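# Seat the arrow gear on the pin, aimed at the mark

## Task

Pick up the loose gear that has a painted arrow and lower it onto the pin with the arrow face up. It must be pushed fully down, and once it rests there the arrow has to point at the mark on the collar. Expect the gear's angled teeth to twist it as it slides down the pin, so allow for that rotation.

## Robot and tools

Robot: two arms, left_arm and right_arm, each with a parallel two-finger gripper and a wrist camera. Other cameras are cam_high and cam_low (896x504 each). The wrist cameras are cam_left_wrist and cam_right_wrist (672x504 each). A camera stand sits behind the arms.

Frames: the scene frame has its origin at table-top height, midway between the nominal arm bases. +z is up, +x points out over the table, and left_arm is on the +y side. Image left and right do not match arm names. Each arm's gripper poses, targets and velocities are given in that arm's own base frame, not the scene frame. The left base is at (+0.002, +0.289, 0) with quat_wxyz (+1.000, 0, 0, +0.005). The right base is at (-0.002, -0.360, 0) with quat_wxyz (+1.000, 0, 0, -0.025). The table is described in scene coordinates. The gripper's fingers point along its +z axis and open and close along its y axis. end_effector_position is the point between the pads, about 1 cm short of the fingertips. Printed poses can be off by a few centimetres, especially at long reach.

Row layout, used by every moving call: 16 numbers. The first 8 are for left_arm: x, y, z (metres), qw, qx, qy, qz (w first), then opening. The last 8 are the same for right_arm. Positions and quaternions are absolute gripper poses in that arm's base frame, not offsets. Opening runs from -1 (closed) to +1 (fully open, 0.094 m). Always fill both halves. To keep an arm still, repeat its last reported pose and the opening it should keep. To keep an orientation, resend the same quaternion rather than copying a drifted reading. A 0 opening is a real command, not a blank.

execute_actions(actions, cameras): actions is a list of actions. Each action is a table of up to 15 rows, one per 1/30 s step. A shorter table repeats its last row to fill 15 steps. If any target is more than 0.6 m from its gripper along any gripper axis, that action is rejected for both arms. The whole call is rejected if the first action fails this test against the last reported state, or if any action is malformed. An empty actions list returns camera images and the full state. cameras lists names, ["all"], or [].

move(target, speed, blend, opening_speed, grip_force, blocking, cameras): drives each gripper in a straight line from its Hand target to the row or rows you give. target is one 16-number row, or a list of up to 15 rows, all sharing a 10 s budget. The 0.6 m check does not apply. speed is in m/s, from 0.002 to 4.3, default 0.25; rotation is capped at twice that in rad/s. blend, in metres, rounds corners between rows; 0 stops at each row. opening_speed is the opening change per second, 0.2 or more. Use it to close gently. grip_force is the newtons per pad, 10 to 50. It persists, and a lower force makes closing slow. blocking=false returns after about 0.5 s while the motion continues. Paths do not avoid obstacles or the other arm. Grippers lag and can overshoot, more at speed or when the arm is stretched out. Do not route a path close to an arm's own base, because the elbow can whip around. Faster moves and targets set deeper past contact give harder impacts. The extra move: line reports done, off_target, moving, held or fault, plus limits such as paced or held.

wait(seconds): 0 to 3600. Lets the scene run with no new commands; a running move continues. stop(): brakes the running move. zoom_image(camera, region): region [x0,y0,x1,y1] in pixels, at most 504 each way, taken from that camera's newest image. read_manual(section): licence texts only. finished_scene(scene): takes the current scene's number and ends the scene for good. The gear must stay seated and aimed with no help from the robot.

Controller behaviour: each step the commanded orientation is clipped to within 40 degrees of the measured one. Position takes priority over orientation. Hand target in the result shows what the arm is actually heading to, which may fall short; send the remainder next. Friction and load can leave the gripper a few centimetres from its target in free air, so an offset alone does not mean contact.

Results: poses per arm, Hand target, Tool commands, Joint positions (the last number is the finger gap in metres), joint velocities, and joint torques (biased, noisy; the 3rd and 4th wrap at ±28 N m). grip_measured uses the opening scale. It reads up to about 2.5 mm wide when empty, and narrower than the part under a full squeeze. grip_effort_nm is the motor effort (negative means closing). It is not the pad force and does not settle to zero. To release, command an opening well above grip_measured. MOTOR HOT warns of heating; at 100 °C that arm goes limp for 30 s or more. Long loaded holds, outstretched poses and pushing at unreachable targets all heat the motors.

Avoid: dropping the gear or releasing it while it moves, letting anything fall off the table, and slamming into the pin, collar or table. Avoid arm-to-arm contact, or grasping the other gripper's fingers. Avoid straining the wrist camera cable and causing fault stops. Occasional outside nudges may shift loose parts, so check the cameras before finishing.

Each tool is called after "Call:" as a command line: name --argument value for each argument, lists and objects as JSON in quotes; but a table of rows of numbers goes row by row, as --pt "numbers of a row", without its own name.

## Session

Call:
execute_actions --actions '[]'

Call:
zoom_image --camera "cam_high" --region '[340, 180, 560, 320]'

Scene clock: 0.00 s.
left_arm: end_effector_position=(+0.4743, +0.1802, +0.3451) grip_measured=+1.000 grip_effort_nm=n/a end_effector_quat_wxyz=(+0.326, -0.373, +0.868, +0.020) | right_arm: end_effector_position=(+0.4049, -0.3842, +0.2908) grip_measured=+1.000 grip_effort_nm=n/a end_effector_quat_wxyz=(+0.411, +0.609, +0.607, -0.303)
Joint positions: left_arm=[0.337 1.269 1.343 -0.982 -0.08 -0.447 0.094] | right_arm=[-0.547 1.391 1.145 -0.459 0.739 0.673 0.094]
Joint velocities: within noise
Joint torques (N m): no reading
Heat: left arm: hottest elbow 36 °C; right arm: hottest elbow 32 °C.
Hand target: left_arm +0.4788, +0.1818, +0.3666; +0.347, -0.371, +0.861, +0.019 | right_arm +0.4109, -0.3879, +0.3113; +0.428, +0.610, +0.596, -0.298
Tool commands: left_gripper/opening=+1.0 right_gripper/opening=+1.0

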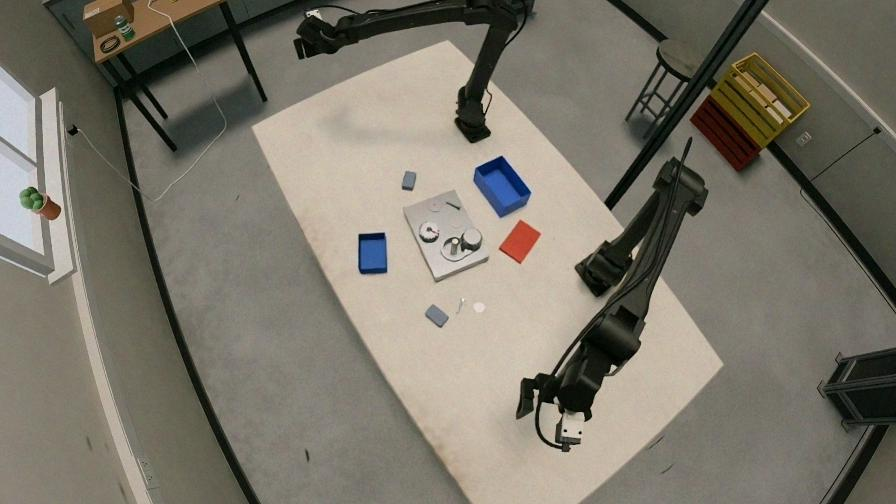

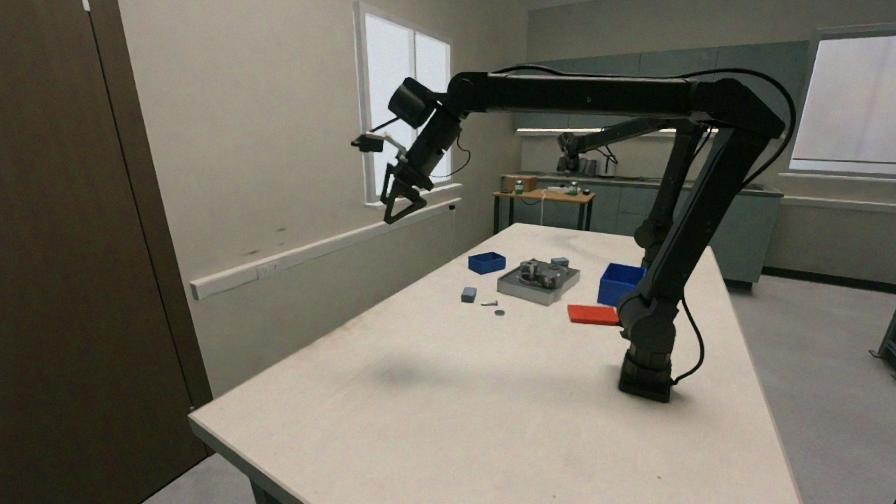

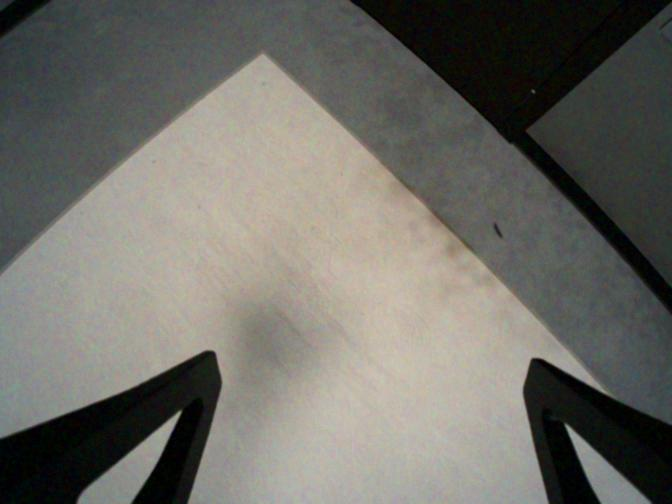

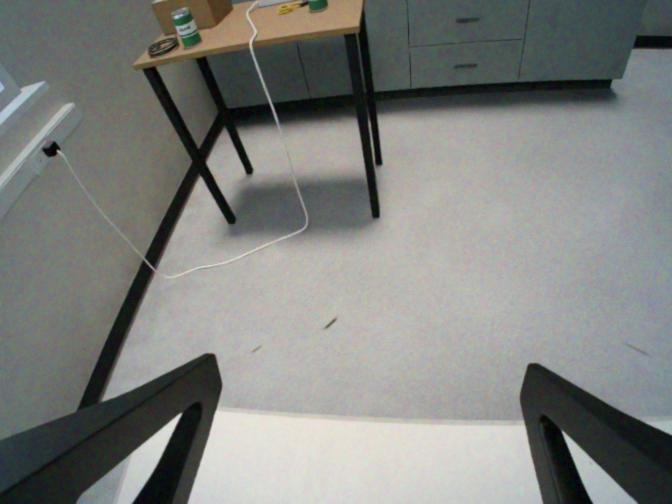

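Scaled by 2.291 from the camera's image (finer frame: 1280x720).

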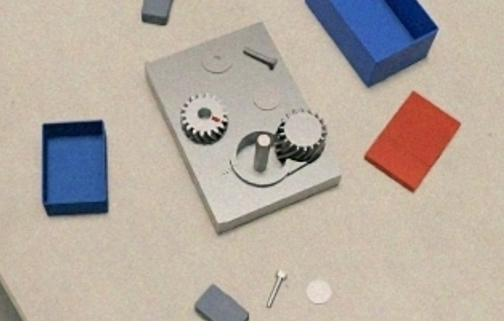

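Call:
move --pt "0.30 0.14 0.30 0.6 0 0.78 0 1 0.34 0.0 0.32 0.0 0.1 0.995 0.0 1" --pt "0.24 -0.06 0.17 0.509 0.412 0.675 -0.341 1 0.25 0.29 0.28 0.0 -0.1736 0.9848 0.0 1" --speed 0.3 --blend 0.05 --cameras '["all"]'

Call:
zoom_image --camera "cam_right_wrist" --region '[150, 0, 530, 300]'

Scene clock: 25.23 s.
left_arm: end_effector_position=(+0.2277, -0.0642, +0.1576) grip_measured=+1.000 grip_effort_nm=-0.03 end_effector_quat_wxyz=(+0.503, +0.396, +0.684, -0.350) | right_arm: end_effector_position=(+0.2384, +0.2709, +0.2567) grip_measured=+1.000 grip_effort_nm=0.00 end_effector_quat_wxyz=(-0.028, -0.174, +0.984, -0.021)
Joint positions: left_arm=[0.518 1.04 0.427 -1.255 1.307 1.795 0.094] | right_arm=[0.849 1.327 1.3 -1.614 -0.003 0.5 0.094]
Joint torques (N m): left_arm=[-0.56 -1.26 8.87 -0.73 0.91 0.08] | right_arm=[0.21 -6.24 13.11 0.5 -0.03 0.13]
Heat: left arm: hottest elbow 39 °C; right arm: hottest elbow 36 °C.
Hand target: left_arm +0.2394, -0.0600, +0.1700; +0.509, +0.411, +0.675, -0.340 | right_arm +0.2488, +0.2886, +0.2801; +0.000, -0.174, +0.985, +0.001
Off the commanded pose: left_arm 0.018 m, 2 deg | right_arm 0.032 m, 4 deg.
move: off_target (left_arm, right_arm)

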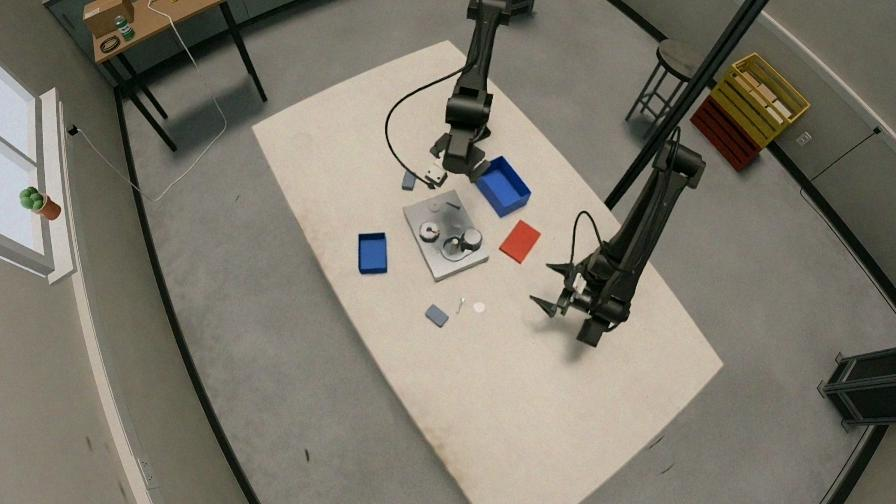

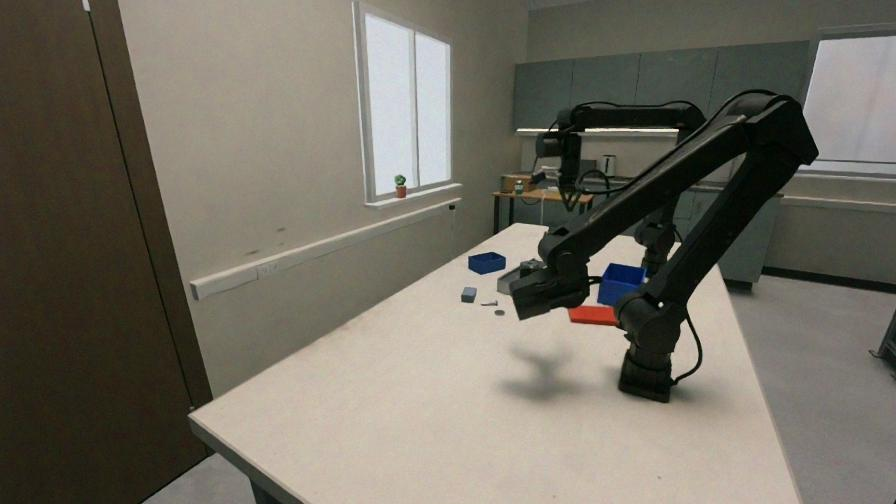

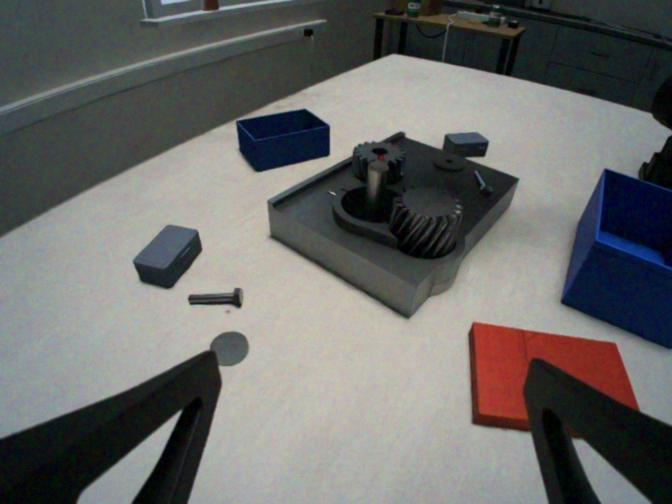

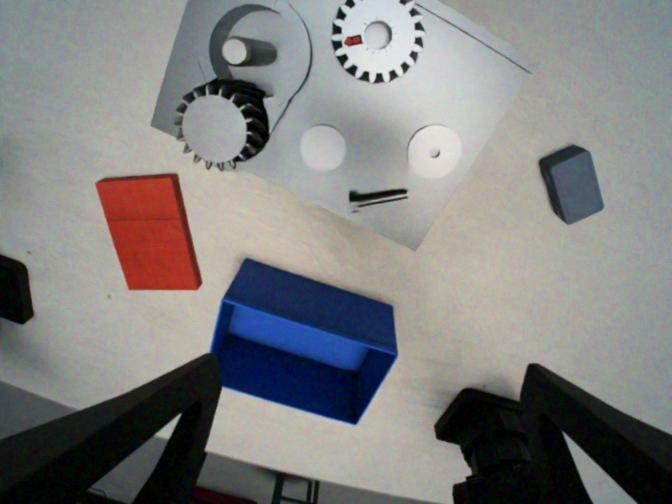

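Scaled by 1.326 from the camera's image (finer frame: 960x720).

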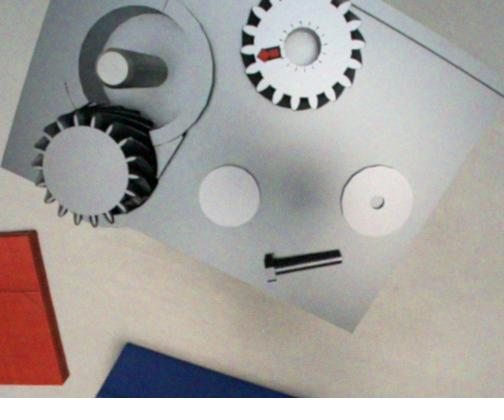

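Call:
zoom_image --camera "cam_left_wrist" --region '[310, 120, 500, 280]'

Call:
zoom_image --camera "cam_right_wrist" --region '[170, 0, 330, 170]'

Scaled by 2.653 from the camera's image (finer frame: 960x720).

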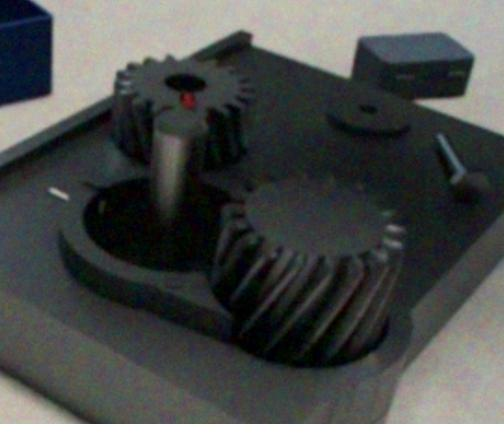

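Scaled by 2.965 from the camera's image (finer frame: 960x720).

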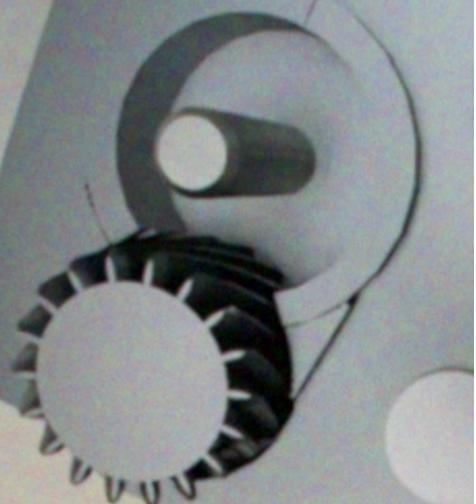

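Call:
move --target '[0.2393,-0.06,0.17,0.509,0.412,0.675,-0.341,1, 0.29,0.355,0.25,0.0,0.0872,0.9962,0.0,1]' --speed 0.25 --cameras '["cam_right_wrist"]'

Call:
zoom_image --camera "cam_right_wrist" --region '[170, 60, 550, 330]'

Scene clock: 137.53 s.
left_arm: end_effector_position=(+0.2268, -0.0647, +0.1577) grip_measured=+1.000 grip_effort_nm=-0.02 end_effector_quat_wxyz=(+0.503, +0.397, +0.683, -0.350) | right_arm: end_effector_position=(+0.2806, +0.3327, +0.2287) grip_measured=+1.000 grip_effort_nm=0.00 end_effector_quat_wxyz=(-0.020, +0.089, +0.996, -0.024)
Joint positions: left_arm=[0.518 1.041 0.427 -1.264 1.307 1.806 0.094] | right_arm=[0.869 1.52 1.426 -1.54 -0.005 1.048 0.094]
Joint torques (N m): left_arm=[-0.26 -1.2 8.84 -0.87 0.93 0.07] | right_arm=[0.73 -8.47 13.05 0.34 0.04 0.16]
Heat: left arm: hottest elbow 44 °C; right arm: hottest elbow 54 °C.
Hand target: left_arm +0.2386, -0.0600, +0.1701; +0.509, +0.412, +0.675, -0.340 | right_arm +0.2887, +0.3537, +0.2500; +0.000, +0.087, +0.996, +0.001
Off the commanded pose: left_arm 0.018 m, 2 deg | right_arm 0.032 m, 4 deg.
move: off_target (left_arm, right_arm)

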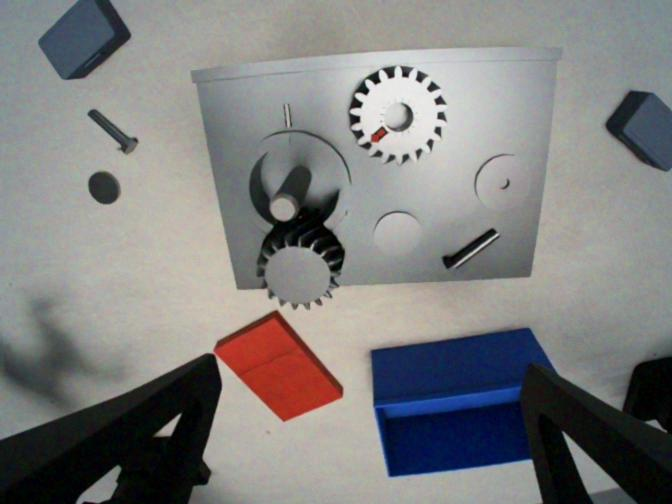

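Scaled by 1.326 from the camera's image (finer frame: 960x720).

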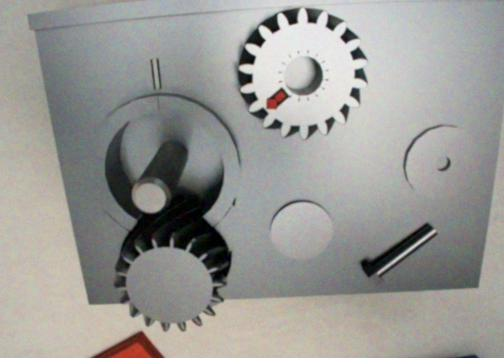

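Call:
move --target '[0.2393,-0.06,0.17,0.509,0.412,0.675,-0.341,1, 0.343,0.318,0.16,0.0,0.6018,0.7986,0.0,1]' --speed 0.2 --cameras '["cam_right_wrist"]'

Scene clock: 179.50 s.
left_arm: end_effector_position=(+0.2268, -0.0647, +0.1577) grip_measured=+1.000 grip_effort_nm=-0.02 end_effector_quat_wxyz=(+0.503, +0.397, +0.683, -0.350) | right_arm: end_effector_position=(+0.3377, +0.3241, +0.1686) grip_measured=+1.000 grip_effort_nm=-0.01 end_effector_quat_wxyz=(-0.001, +0.590, +0.807, +0.006)
Joint positions: left_arm=[0.518 1.041 0.427 -1.264 1.306 1.807 0.094] | right_arm=[0.764 1.583 1.34 -1.316 -0.004 2.026 0.094]
Joint torques (N m): left_arm=[-0.5 -1.44 8.85 -0.76 0.9 0.06] | right_arm=[-1.96 -9.11 7.31 0.51 0.05 0.16]
Heat: left arm: hottest elbow 45 °C; right arm: hottest elbow 53 °C.
Hand target: left_arm +0.2386, -0.0600, +0.1701; +0.509, +0.412, +0.675, -0.340 | right_arm +0.3428, +0.3179, +0.1601; +0.000, +0.602, +0.799, +0.000
Off the commanded pose: left_arm 0.018 m, 2 deg | right_arm 0.012 m, 2 deg.
move: off_target (left_arm, right_arm)

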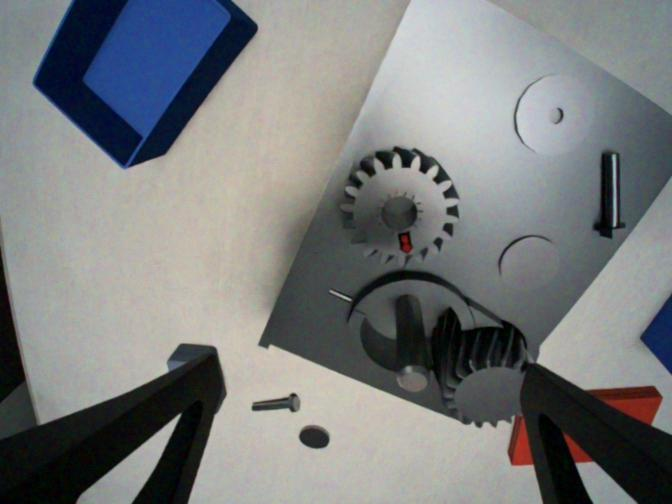

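Call:
move --target '[0.2393,-0.06,0.17,0.509,0.412,0.675,-0.341,1, 0.330,0.297,0.115,0.0,0.6018,0.7986,0.0,1]' --speed 0.15 --cameras '["cam_right_wrist"]'

Scene clock: 189.13 s.
left_arm: end_effector_position=(+0.2268, -0.0647, +0.1577) grip_measured=+1.000 grip_effort_nm=-0.02 end_effector_quat_wxyz=(+0.503, +0.397, +0.683, -0.350) | right_arm: end_effector_position=(+0.3253, +0.3034, +0.1140) grip_measured=+1.000 grip_effort_nm=-0.01 end_effector_quat_wxyz=(-0.002, +0.596, +0.803, -0.004)
Joint positions: left_arm=[0.518 1.041 0.427 -1.264 1.306 1.807 0.094] | right_arm=[0.75 1.583 1.189 -1.186 -0.003 2.027 0.094]
Joint torques (N m): left_arm=[-0.21 -1.32 8.87 -0.83 0.93 0.09] | right_arm=[-2.02 -10.11 6.98 0.47 0.05 0]
Heat: left arm: hottest elbow 45 °C; right arm: hottest elbow 51 °C.
Hand target: left_arm +0.2386, -0.0600, +0.1701; +0.509, +0.412, +0.675, -0.340 | right_arm +0.3300, +0.2970, +0.1150; +0.000, +0.602, +0.799, +0.000
Off the commanded pose: left_arm 0.018 m, 2 deg | right_arm 0.008 m, 1 deg.
move: off_target (left_arm)

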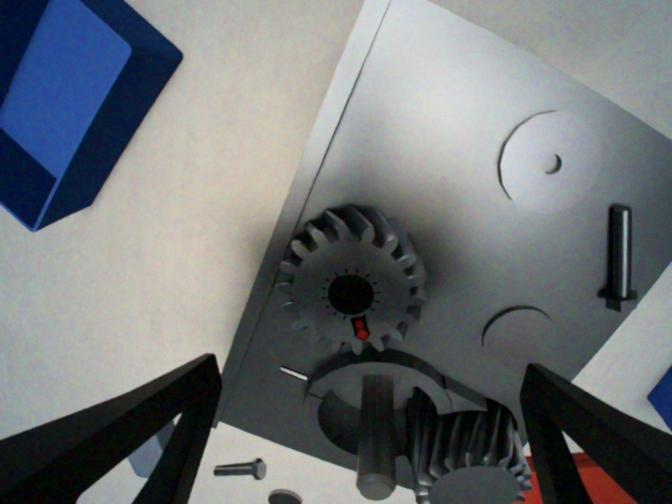

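Call:
move --pt "0.2393 -0.06 0.17 0.509 0.412 0.675 -0.341 1 0.3365 0.299 0.085 0.0 0.6018 0.7986 0.0 1" --pt "0.2393 -0.06 0.17 0.509 0.412 0.675 -0.341 1 0.3365 0.299 0.048 0.0 0.6018 0.7986 0.0 1" --speed 0.1 --blend 0.01 --cameras '["cam_right_wrist"]'

Scene clock: 196.77 s.
left_arm: end_effector_position=(+0.2268, -0.0647, +0.1577) grip_measured=+1.000 grip_effort_nm=-0.02 end_effector_quat_wxyz=(+0.503, +0.397, +0.683, -0.350) | right_arm: end_effector_position=(+0.3318, +0.3062, +0.0540) grip_measured=+1.000 grip_effort_nm=-0.01 end_effector_quat_wxyz=(-0.001, +0.597, +0.802, +0.004)
Joint positions: left_arm=[0.518 1.041 0.427 -1.264 1.306 1.807 0.094] | right_arm=[0.745 1.662 1.113 -1.014 -0.003 2.026 0.094]
Joint torques (N m): left_arm=[-0.38 -1.44 8.91 -0.83 0.91 0.07] | right_arm=[-2.02 -9.35 6.49 0.53 0.04 -0.06]
Heat: left arm: hottest elbow 45 °C; right arm: hottest elbow 50 °C.
Hand target: left_arm +0.2386, -0.0600, +0.1701; +0.509, +0.412, +0.675, -0.340 | right_arm +0.3363, +0.2989, +0.0481; +0.000, +0.602, +0.799, +0.000
Off the commanded pose: left_arm 0.018 m, 2 deg | right_arm 0.011 m, 1 deg.
move: off_target (left_arm, right_arm)

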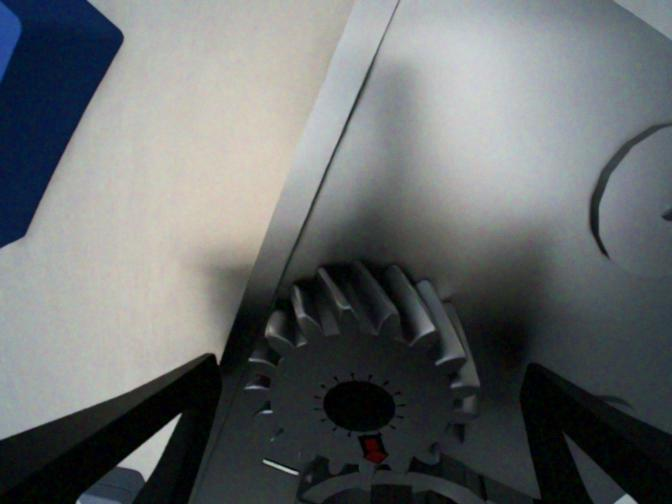

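Call:
move --pt "0.2393 -0.06 0.17 0.509 0.412 0.675 -0.341 1 0.3365 0.299 0.048 0.0 0.6018 0.7986 0.0 0.1" --pt "0.2393 -0.06 0.17 0.509 0.412 0.675 -0.341 1 0.336 0.300 0.075 0.0 0.6018 0.7986 0.0 0.1" --pt "0.2393 -0.06 0.17 0.509 0.412 0.675 -0.341 1 0.336 0.301 0.075 0.0 -0.0436 0.999 0.0 0.1" --pt "0.2393 -0.06 0.17 0.509 0.412 0.675 -0.341 1 0.336 0.302 0.075 0.0 -0.6737 0.739 0.0 0.1" --speed '[0.1,0.08,0.5,0.5]' --blend '[0,0.003,0.05,0]' --grip_force '[50,30]' --cameras '["cam_right_wrist","cam_left_wrist"]'

Scene clock: 219.77 s.
left_arm: end_effector_position=(+0.2268, -0.0647, +0.1577) grip_measured=+1.000 grip_effort_nm=-0.02 end_effector_quat_wxyz=(+0.503, +0.397, +0.683, -0.350) | right_arm: end_effector_position=(+0.3232, +0.2962, +0.0559) grip_measured=+0.291 grip_effort_nm=-0.65 end_effector_quat_wxyz=(-0.021, -0.674, +0.739, -0.002)
Joint positions: left_arm=[0.518 1.041 0.427 -1.264 1.306 1.807 0.094] | right_arm=[0.744 1.658 1.113 -1.068 0.003 -0.734 0.061]
Joint torques (N m): left_arm=[-0.21 -1.2 8.92 -0.75 0.92 0.08] | right_arm=[-1.55 -11.34 9.17 -0.17 -0.35 -0.1]
Heat: left arm: hottest elbow 45 °C; right arm: hottest elbow 47 °C.
Hand target: left_arm +0.2386, -0.0600, +0.1701; +0.509, +0.412, +0.675, -0.340 | right_arm +0.3355, +0.3015, +0.0749; +0.000, -0.674, +0.739, +0.000
Off the commanded pose: left_arm 0.018 m, 2 deg | right_arm 0.024 m, 2 deg.
grip_force (N): 50, 30
move: off_target (left_arm, right_arm)
Images, in order (width x height): cam_left_wrist 672x504, cam_right_wrist 672x504.

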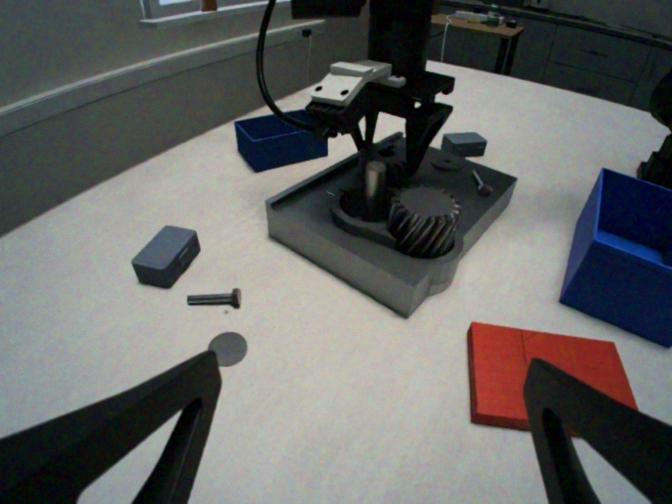

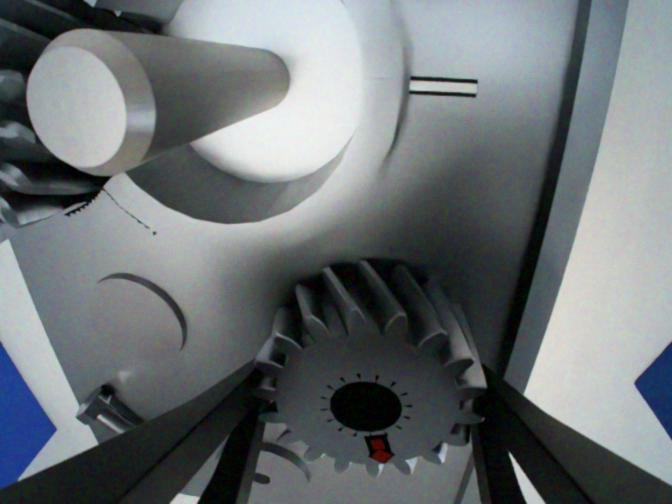

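Call:
move --pt "0.2393 -0.06 0.17 0.509 0.412 0.675 -0.341 1 0.336 0.302 0.052 0.0 -0.6737 0.739 0.0 0.1" --pt "0.2393 -0.06 0.17 0.509 0.412 0.675 -0.341 1 0.336 0.302 0.050 0.0 -0.6737 0.739 0.0 0.55" --speed 0.05 --cameras '["cam_right_wrist"]'

Scene clock: 234.13 s.
left_arm: end_effector_position=(+0.2268, -0.0647, +0.1577) grip_measured=+1.000 grip_effort_nm=-0.02 end_effector_quat_wxyz=(+0.503, +0.397, +0.683, -0.350) | right_arm: end_effector_position=(+0.3312, +0.3040, +0.0552) grip_measured=+0.547 grip_effort_nm=0.11 end_effector_quat_wxyz=(+0.001, -0.675, +0.738, -0.001)
Joint positions: left_arm=[0.518 1.041 0.427 -1.264 1.306 1.807 0.094] | right_arm=[0.744 1.659 1.113 -1.023 0.002 -0.738 0.073]
Joint torques (N m): left_arm=[-0.26 -1.32 8.91 -0.72 0.93 0.06] | right_arm=[-1.55 -9.17 7.1 0.66 -0.28 -0.06]
Heat: left arm: hottest elbow 45 °C; right arm: hottest elbow 47 °C.
Hand target: left_arm +0.2386, -0.0600, +0.1701; +0.509, +0.412, +0.675, -0.340 | right_arm +0.3359, +0.3019, +0.0500; +0.000, -0.674, +0.739, +0.000
Off the commanded pose: left_arm 0.018 m, 2 deg | right_arm 0.007 m, 0 deg.
grip_force (N): 50, 30
move: off_target (left_arm)

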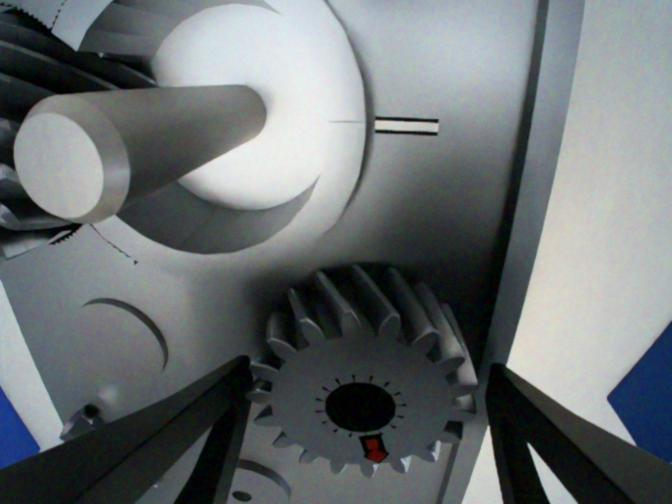

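Call:
move --pt "0.2393 -0.06 0.17 0.509 0.412 0.675 -0.341 1 0.338 0.305 0.11 0.0 -0.6737 0.739 0.0 1" --pt "0.2393 -0.06 0.17 0.509 0.412 0.675 -0.341 1 0.345 0.318 0.15 0.0 0.225 0.9744 0.0 1" --pt "0.2393 -0.06 0.17 0.509 0.412 0.675 -0.341 1 0.335 0.300 0.078 0.0 0.225 0.9744 0.0 1" --speed '[0.12,0.4,0.12]' --blend '[0.01,0.01,0]' --cameras '["cam_right_wrist"]'

Scene clock: 244.23 s.
left_arm: end_effector_position=(+0.2268, -0.0647, +0.1577) grip_measured=+1.000 grip_effort_nm=-0.02 end_effector_quat_wxyz=(+0.503, +0.397, +0.683, -0.350) | right_arm: end_effector_position=(+0.3314, +0.3054, +0.0847) grip_measured=+0.998 grip_effort_nm=0.10 end_effector_quat_wxyz=(+0.001, +0.213, +0.977, +0.004)
Joint positions: left_arm=[0.518 1.041 0.427 -1.264 1.306 1.807 0.094] | right_arm=[0.744 1.62 1.15 -1.094 -0.004 1.174 0.094]
Joint torques (N m): left_arm=[-0.5 -1.26 8.88 -0.79 0.93 0.08] | right_arm=[-1.67 -9.05 6.83 0.59 0.06 0.13]
Heat: left arm: hottest elbow 45 °C; right arm: hottest elbow 47 °C.
Hand target: left_arm +0.2386, -0.0600, +0.1701; +0.509, +0.412, +0.675, -0.340 | right_arm +0.3349, +0.3000, +0.0782; +0.000, +0.225, +0.974, +0.000
Off the commanded pose: left_arm 0.018 m, 2 deg | right_arm 0.009 m, 1 deg.
grip_force (N): 50, 30
move: off_target (left_arm)

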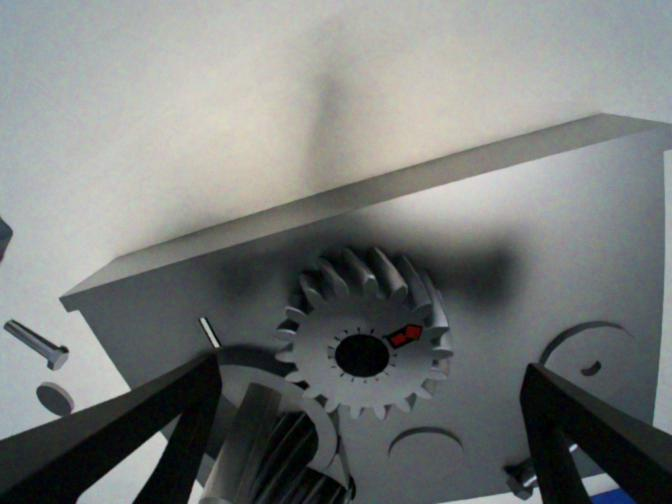

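Call:
move --pt "0.2393 -0.06 0.17 0.509 0.412 0.675 -0.341 1 0.3297 0.3046 0.070 0.0 0.3007 0.9537 0.0 0.75" --pt "0.2393 -0.06 0.17 0.509 0.412 0.675 -0.341 1 0.3297 0.3046 0.049 0.0 0.3007 0.9537 0.0 0.75" --speed 0.06 --cameras '["cam_right_wrist"]'

Scene clock: 259.70 s.
left_arm: end_effector_position=(+0.2268, -0.0647, +0.1577) grip_measured=+1.000 grip_effort_nm=-0.02 end_effector_quat_wxyz=(+0.503, +0.397, +0.683, -0.350) | right_arm: end_effector_position=(+0.3311, +0.3052, +0.0554) grip_measured=+0.752 grip_effort_nm=-0.09 end_effector_quat_wxyz=(+0.000, +0.296, +0.955, +0.004)
Joint positions: left_arm=[0.518 1.041 0.427 -1.264 1.306 1.807 0.094] | right_arm=[0.744 1.657 1.111 -1.017 -0.004 1.345 0.082]
Joint torques (N m): left_arm=[-0.32 -1.49 8.87 -0.85 0.91 0.08] | right_arm=[-0.5 -9.41 6.52 0.58 0.06 0.13]
Heat: left arm: hottest elbow 45 °C; right arm: hottest elbow 45 °C.
Hand target: left_arm +0.2386, -0.0600, +0.1701; +0.509, +0.412, +0.675, -0.340 | right_arm +0.3297, +0.3045, +0.0491; +0.000, +0.301, +0.954, +0.000
Off the commanded pose: left_arm 0.018 m, 2 deg | right_arm 0.007 m, 1 deg.
grip_force (N): 50, 30
move: off_target (left_arm)

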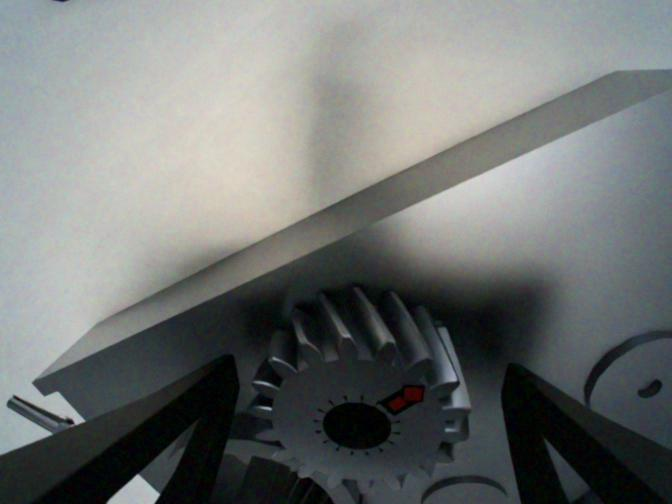

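Call:
move --pt "0.2393 -0.06 0.17 0.509 0.412 0.675 -0.341 1 0.3245 0.311 0.047 0.0 0.3007 0.9537 0.0 0.75" --speed 0.06 --cameras '["cam_right_wrist"]'

Scene clock: 265.97 s.
left_arm: end_effector_position=(+0.2268, -0.0647, +0.1577) grip_measured=+1.000 grip_effort_nm=-0.02 end_effector_quat_wxyz=(+0.503, +0.397, +0.683, -0.350) | right_arm: end_effector_position=(+0.3308, +0.3073, +0.0554) grip_measured=+0.752 grip_effort_nm=-0.09 end_effector_quat_wxyz=(+0.001, +0.303, +0.953, +0.006)
Joint positions: left_arm=[0.518 1.041 0.427 -1.264 1.306 1.807 0.094] | right_arm=[0.748 1.657 1.111 -1.012 -0.004 1.363 0.082]
Joint torques (N m): left_arm=[-0.21 -1.49 8.92 -0.84 0.93 0.08] | right_arm=[0.56 -9 6.46 0.59 0.06 0.14]
Heat: left arm: hottest elbow 45 °C; right arm: hottest elbow 44 °C.
Hand target: left_arm +0.2386, -0.0600, +0.1701; +0.509, +0.412, +0.675, -0.340 | right_arm +0.3245, +0.3107, +0.0472; +0.000, +0.301, +0.954, +0.000
Off the commanded pose: left_arm 0.018 m, 2 deg | right_arm 0.011 m, 1 deg.
grip_force (N): 50, 30
move: off_target (left_arm, right_arm)

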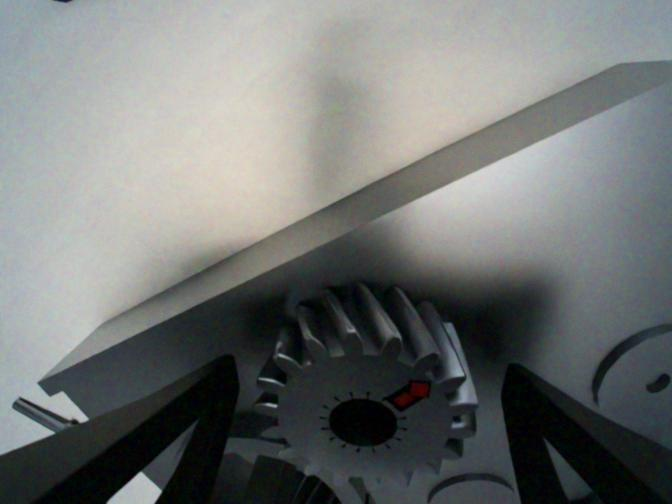

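Call:
move --pt "0.2393 -0.06 0.17 0.509 0.412 0.675 -0.341 1 0.3245 0.311 0.047 0.0 0.3007 0.9537 0.0 0.1" --pt "0.2393 -0.06 0.17 0.509 0.412 0.675 -0.341 1 0.325 0.313 0.17 0.0 0.3007 0.9537 0.0 0.1" --pt "0.2393 -0.06 0.17 0.509 0.412 0.675 -0.341 1 0.297 0.400 0.195 0.0 0.3007 0.9537 0.0 0.1" --pt "0.2393 -0.06 0.17 0.509 0.412 0.675 -0.341 1 0.291 0.381 0.163 0.018 0.3007 0.9537 0.012 0.1" --speed '[0.1,0.12,0.15,0.08]' --blend '[0,0.01,0.003,0]' --cameras '["cam_right_wrist","cam_left_wrist"]'

Call:
zoom_image --camera "cam_left_wrist" --region '[310, 90, 450, 250]'

Call:
zoom_image --camera "cam_right_wrist" --region '[230, 150, 490, 450]'

Scene clock: 280.13 s.
left_arm: end_effector_position=(+0.2268, -0.0647, +0.1577) grip_measured=+1.000 grip_effort_nm=-0.02 end_effector_quat_wxyz=(+0.503, +0.397, +0.683, -0.350) | right_arm: end_effector_position=(+0.2901, +0.3767, +0.1427) grip_measured=+0.291 grip_effort_nm=-0.65 end_effector_quat_wxyz=(+0.007, +0.297, +0.955, -0.013)
Joint positions: left_arm=[0.518 1.041 0.427 -1.264 1.306 1.807 0.094] | right_arm=[0.923 1.639 1.339 -1.289 0.021 1.526 0.061]
Joint torques (N m): left_arm=[-0.5 -1.61 8.83 -0.8 0.92 0.1] | right_arm=[-0.32 -13.16 8.24 0.47 0.1 0.15]
Heat: left arm: hottest elbow 45 °C; right arm: hottest elbow 43 °C.
Hand target: left_arm +0.2386, -0.0600, +0.1701; +0.509, +0.412, +0.675, -0.340 | right_arm +0.2908, +0.3807, +0.1627; +0.018, +0.301, +0.954, +0.012
Off the commanded pose: left_arm 0.018 m, 2 deg | right_arm 0.021 m, 3 deg.
grip_force (N): 50, 30
move: off_target (left_arm, right_arm)
Images, in order (width x height): cam_left_wrist 672x504, cam_right_wrist 672x504.

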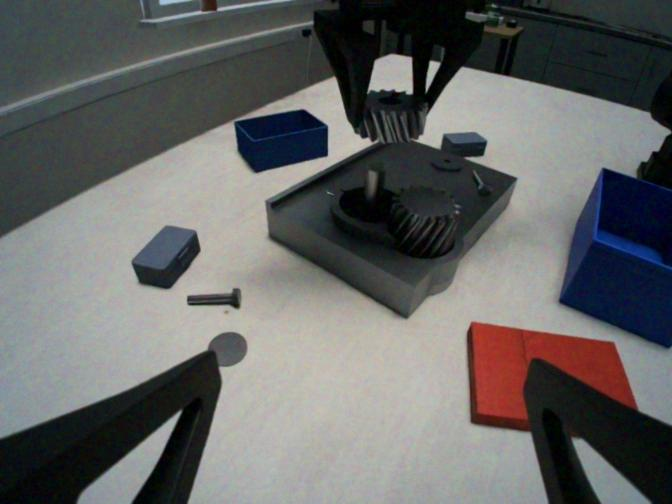

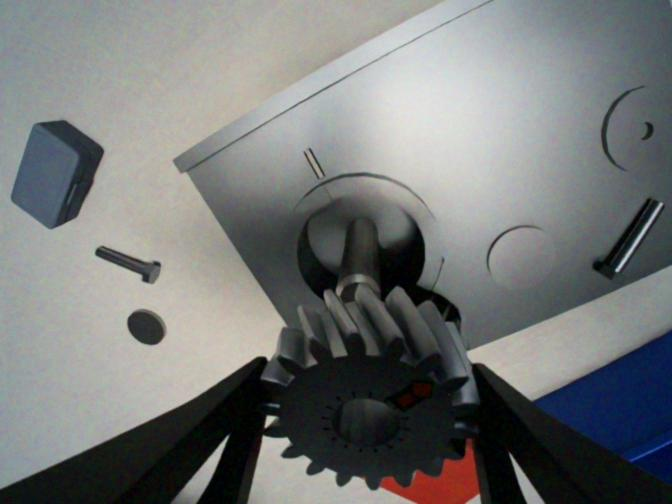

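Scaled by 3.150 from the camera's image (finer frame: 960x720).

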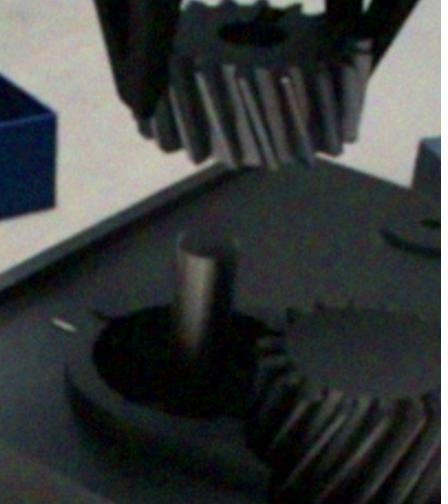

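Scaled by 1.680 from the camera's image (finer frame: 960x720).

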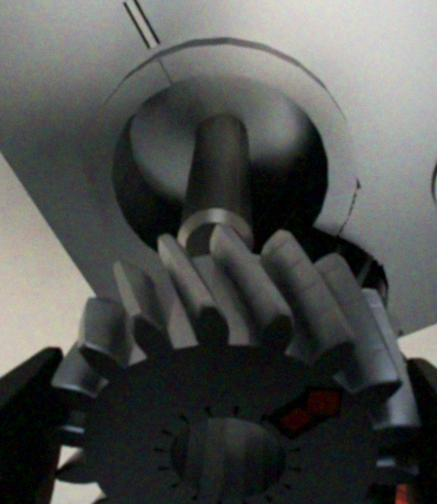

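Call:
move --pt "0.2393 -0.06 0.17 0.509 0.412 0.675 -0.341 1 0.301 0.377 0.150 0.011 0.3007 0.9535 0.028 0.1" --speed 0.08 --cameras '["cam_right_wrist","cam_left_wrist"]'

Call:
zoom_image --camera "cam_left_wrist" --region '[310, 90, 450, 250]'

Call:
zoom_image --camera "cam_right_wrist" --region '[230, 150, 490, 450]'

Scene clock: 304.90 s.
left_arm: end_effector_position=(+0.2268, -0.0647, +0.1577) grip_measured=+1.000 grip_effort_nm=-0.02 end_effector_quat_wxyz=(+0.503, +0.397, +0.683, -0.350) | right_arm: end_effector_position=(+0.2921, +0.3786, +0.1306) grip_measured=+0.291 grip_effort_nm=-0.66 end_effector_quat_wxyz=(+0.003, +0.296, +0.955, +0.003)
Joint positions: left_arm=[0.518 1.041 0.427 -1.264 1.306 1.807 0.094] | right_arm=[0.916 1.639 1.305 -1.229 0.003 1.516 0.061]
Joint torques (N m): left_arm=[-0.5 -1.49 8.83 -0.81 0.91 0.06] | right_arm=[-2.08 -13.04 8.13 0.55 -0.14 -0.04]
Heat: left arm: hottest elbow 45 °C; right arm: hottest elbow 44 °C.
Hand target: left_arm +0.2386, -0.0600, +0.1701; +0.509, +0.412, +0.675, -0.340 | right_arm +0.3007, +0.3768, +0.1499; +0.011, +0.301, +0.953, +0.028
Off the commanded pose: left_arm 0.018 m, 2 deg | right_arm 0.021 m, 3 deg.
grip_force (N): 50, 30
move: off_target (left_arm, right_arm)
Images, in order (width x height): cam_left_wrist 672x504, cam_right_wrist 672x504.

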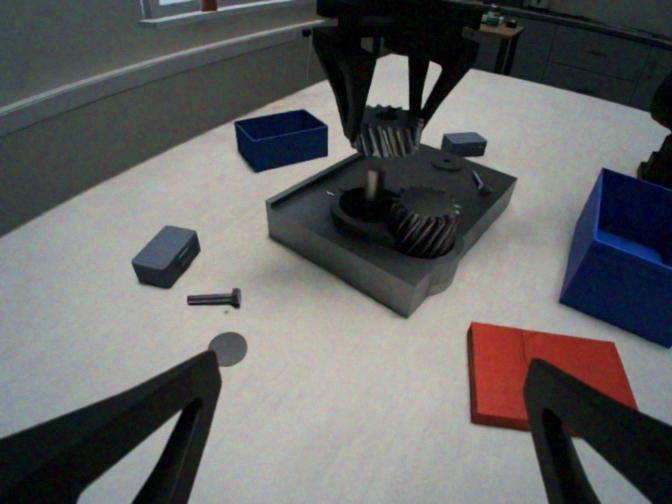

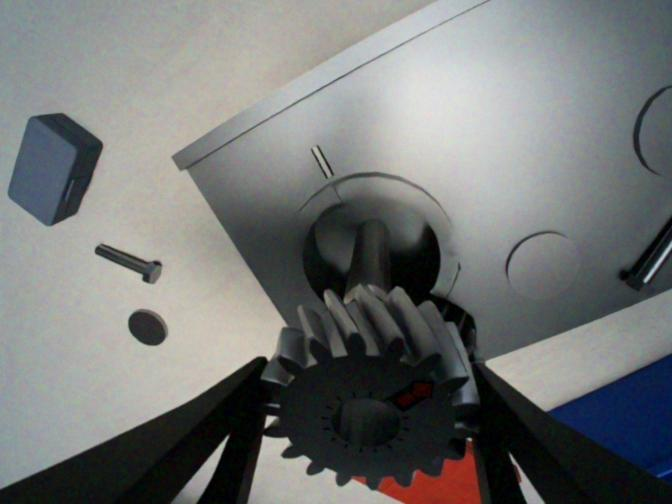

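Scaled by 3.150 from the camera's image (finer frame: 960x720).

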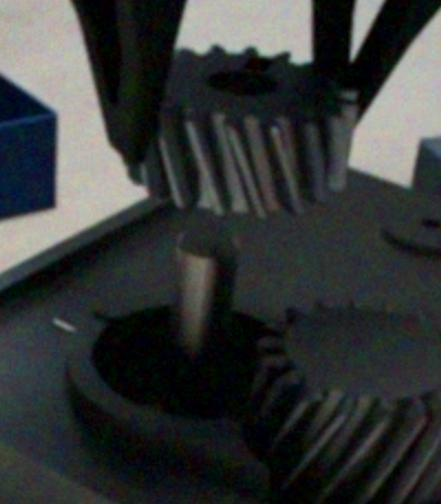

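Scaled by 1.680 from the camera's image (finer frame: 960x720).

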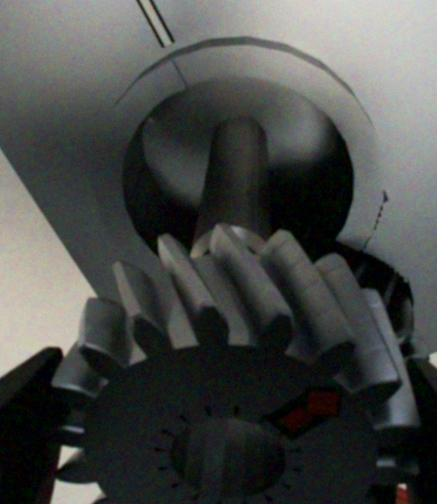

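Call:
move --pt "0.2393 -0.06 0.17 0.509 0.412 0.675 -0.341 1 0.3075 0.3725 0.146 0.006 0.3007 0.9535 0.023 0.1" --speed 0.06 --cameras '["cam_right_wrist","cam_left_wrist"]'

Call:
zoom_image --camera "cam_left_wrist" --region '[310, 90, 450, 250]'

Call:
zoom_image --camera "cam_right_wrist" --region '[230, 150, 490, 450]'

Scene clock: 349.37 s.
left_arm: end_effector_position=(+0.2268, -0.0647, +0.1577) grip_measured=+1.000 grip_effort_nm=-0.02 end_effector_quat_wxyz=(+0.503, +0.397, +0.683, -0.350) | right_arm: end_effector_position=(+0.2996, +0.3727, +0.1306) grip_measured=+0.291 grip_effort_nm=-0.65 end_effector_quat_wxyz=(-0.001, +0.298, +0.955, +0.005)
Joint positions: left_arm=[0.518 1.041 0.427 -1.264 1.306 1.807 0.094] | right_arm=[0.893 1.639 1.305 -1.229 -0.005 1.498 0.061]
Joint torques (N m): left_arm=[-0.62 -1.2 8.88 -0.75 0.92 0.07] | right_arm=[-1.73 -12.22 8.47 0.36 -0.14 -0.04]
Heat: left arm: hottest elbow 46 °C; right arm: hottest elbow 44 °C.
Hand target: left_arm +0.2386, -0.0600, +0.1701; +0.509, +0.412, +0.675, -0.340 | right_arm +0.3073, +0.3724, +0.1460; +0.006, +0.301, +0.953, +0.023
Off the commanded pose: left_arm 0.018 m, 2 deg | right_arm 0.017 m, 2 deg.
grip_force (N): 50, 30
move: off_target (left_arm, right_arm)
Images, in order (width x height): cam_left_wrist 672x504, cam_right_wrist 672x504.

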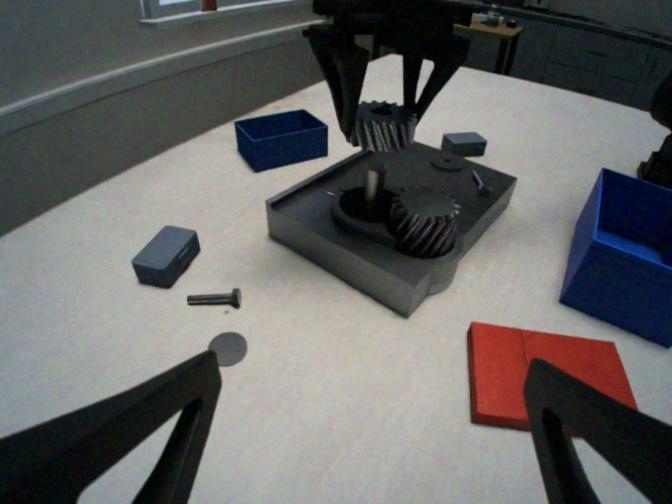

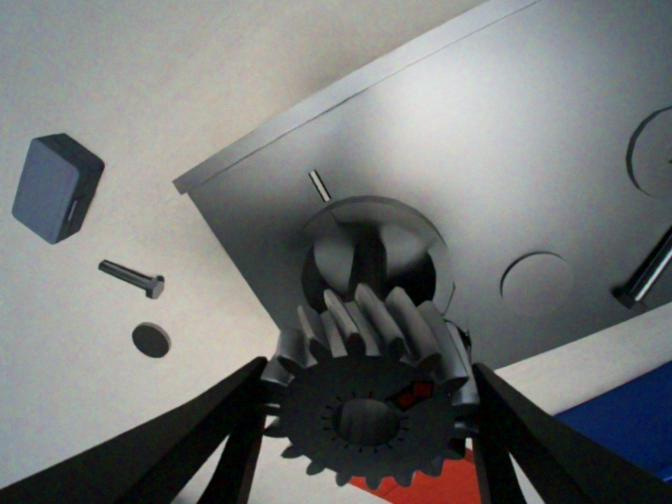

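Scaled by 3.150 from the camera's image (finer frame: 960x720).

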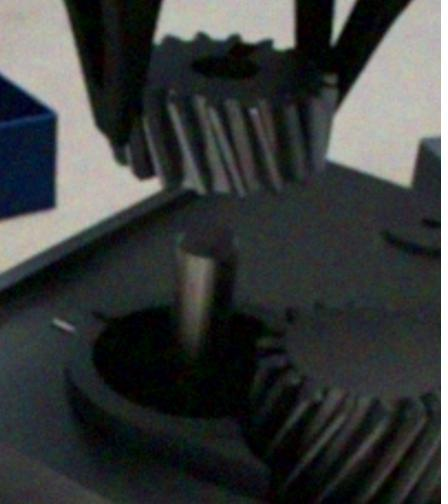

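Scaled by 1.680 from the camera's image (finer frame: 960x720).

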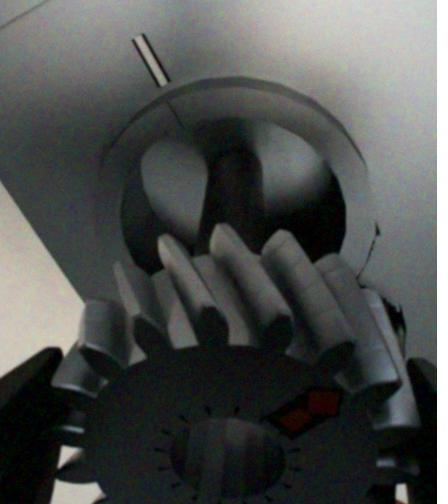

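Call:
move --pt "0.2393 -0.06 0.17 0.509 0.412 0.675 -0.341 1 0.2952 0.3835 0.146 0.004 0.3007 0.9535 0.018 0.1" --speed 0.06

Scene clock: 361.33 s.
left_arm: end_effector_position=(+0.2268, -0.0647, +0.1577) grip_measured=+1.000 grip_effort_nm=-0.02 end_effector_quat_wxyz=(+0.503, +0.397, +0.683, -0.350) | right_arm: end_effector_position=(+0.2982, +0.3739, +0.1306) grip_measured=+0.291 grip_effort_nm=-0.65 end_effector_quat_wxyz=(-0.001, +0.302, +0.953, +0.005)
Joint positions: left_arm=[0.518 1.041 0.427 -1.264 1.306 1.807 0.094] | right_arm=[0.897 1.639 1.305 -1.229 -0.005 1.511 0.061]
Joint torques (N m): left_arm=[-0.44 -1.32 8.8 -0.79 0.92 0.08] | right_arm=[0.62 -11.63 9.25 -0.16 -0.14 0.14]
Heat: left arm: hottest elbow 46 °C; right arm: hottest elbow 45 °C.
Hand target: left_arm +0.2386, -0.0600, +0.1701; +0.509, +0.412, +0.675, -0.340 | right_arm +0.2951, +0.3832, +0.1460; +0.004, +0.301, +0.954, +0.018
Off the commanded pose: left_arm 0.018 m, 2 deg | right_arm 0.018 m, 2 deg.
grip_force (N): 50, 30
move: off_target (left_arm, right_arm)


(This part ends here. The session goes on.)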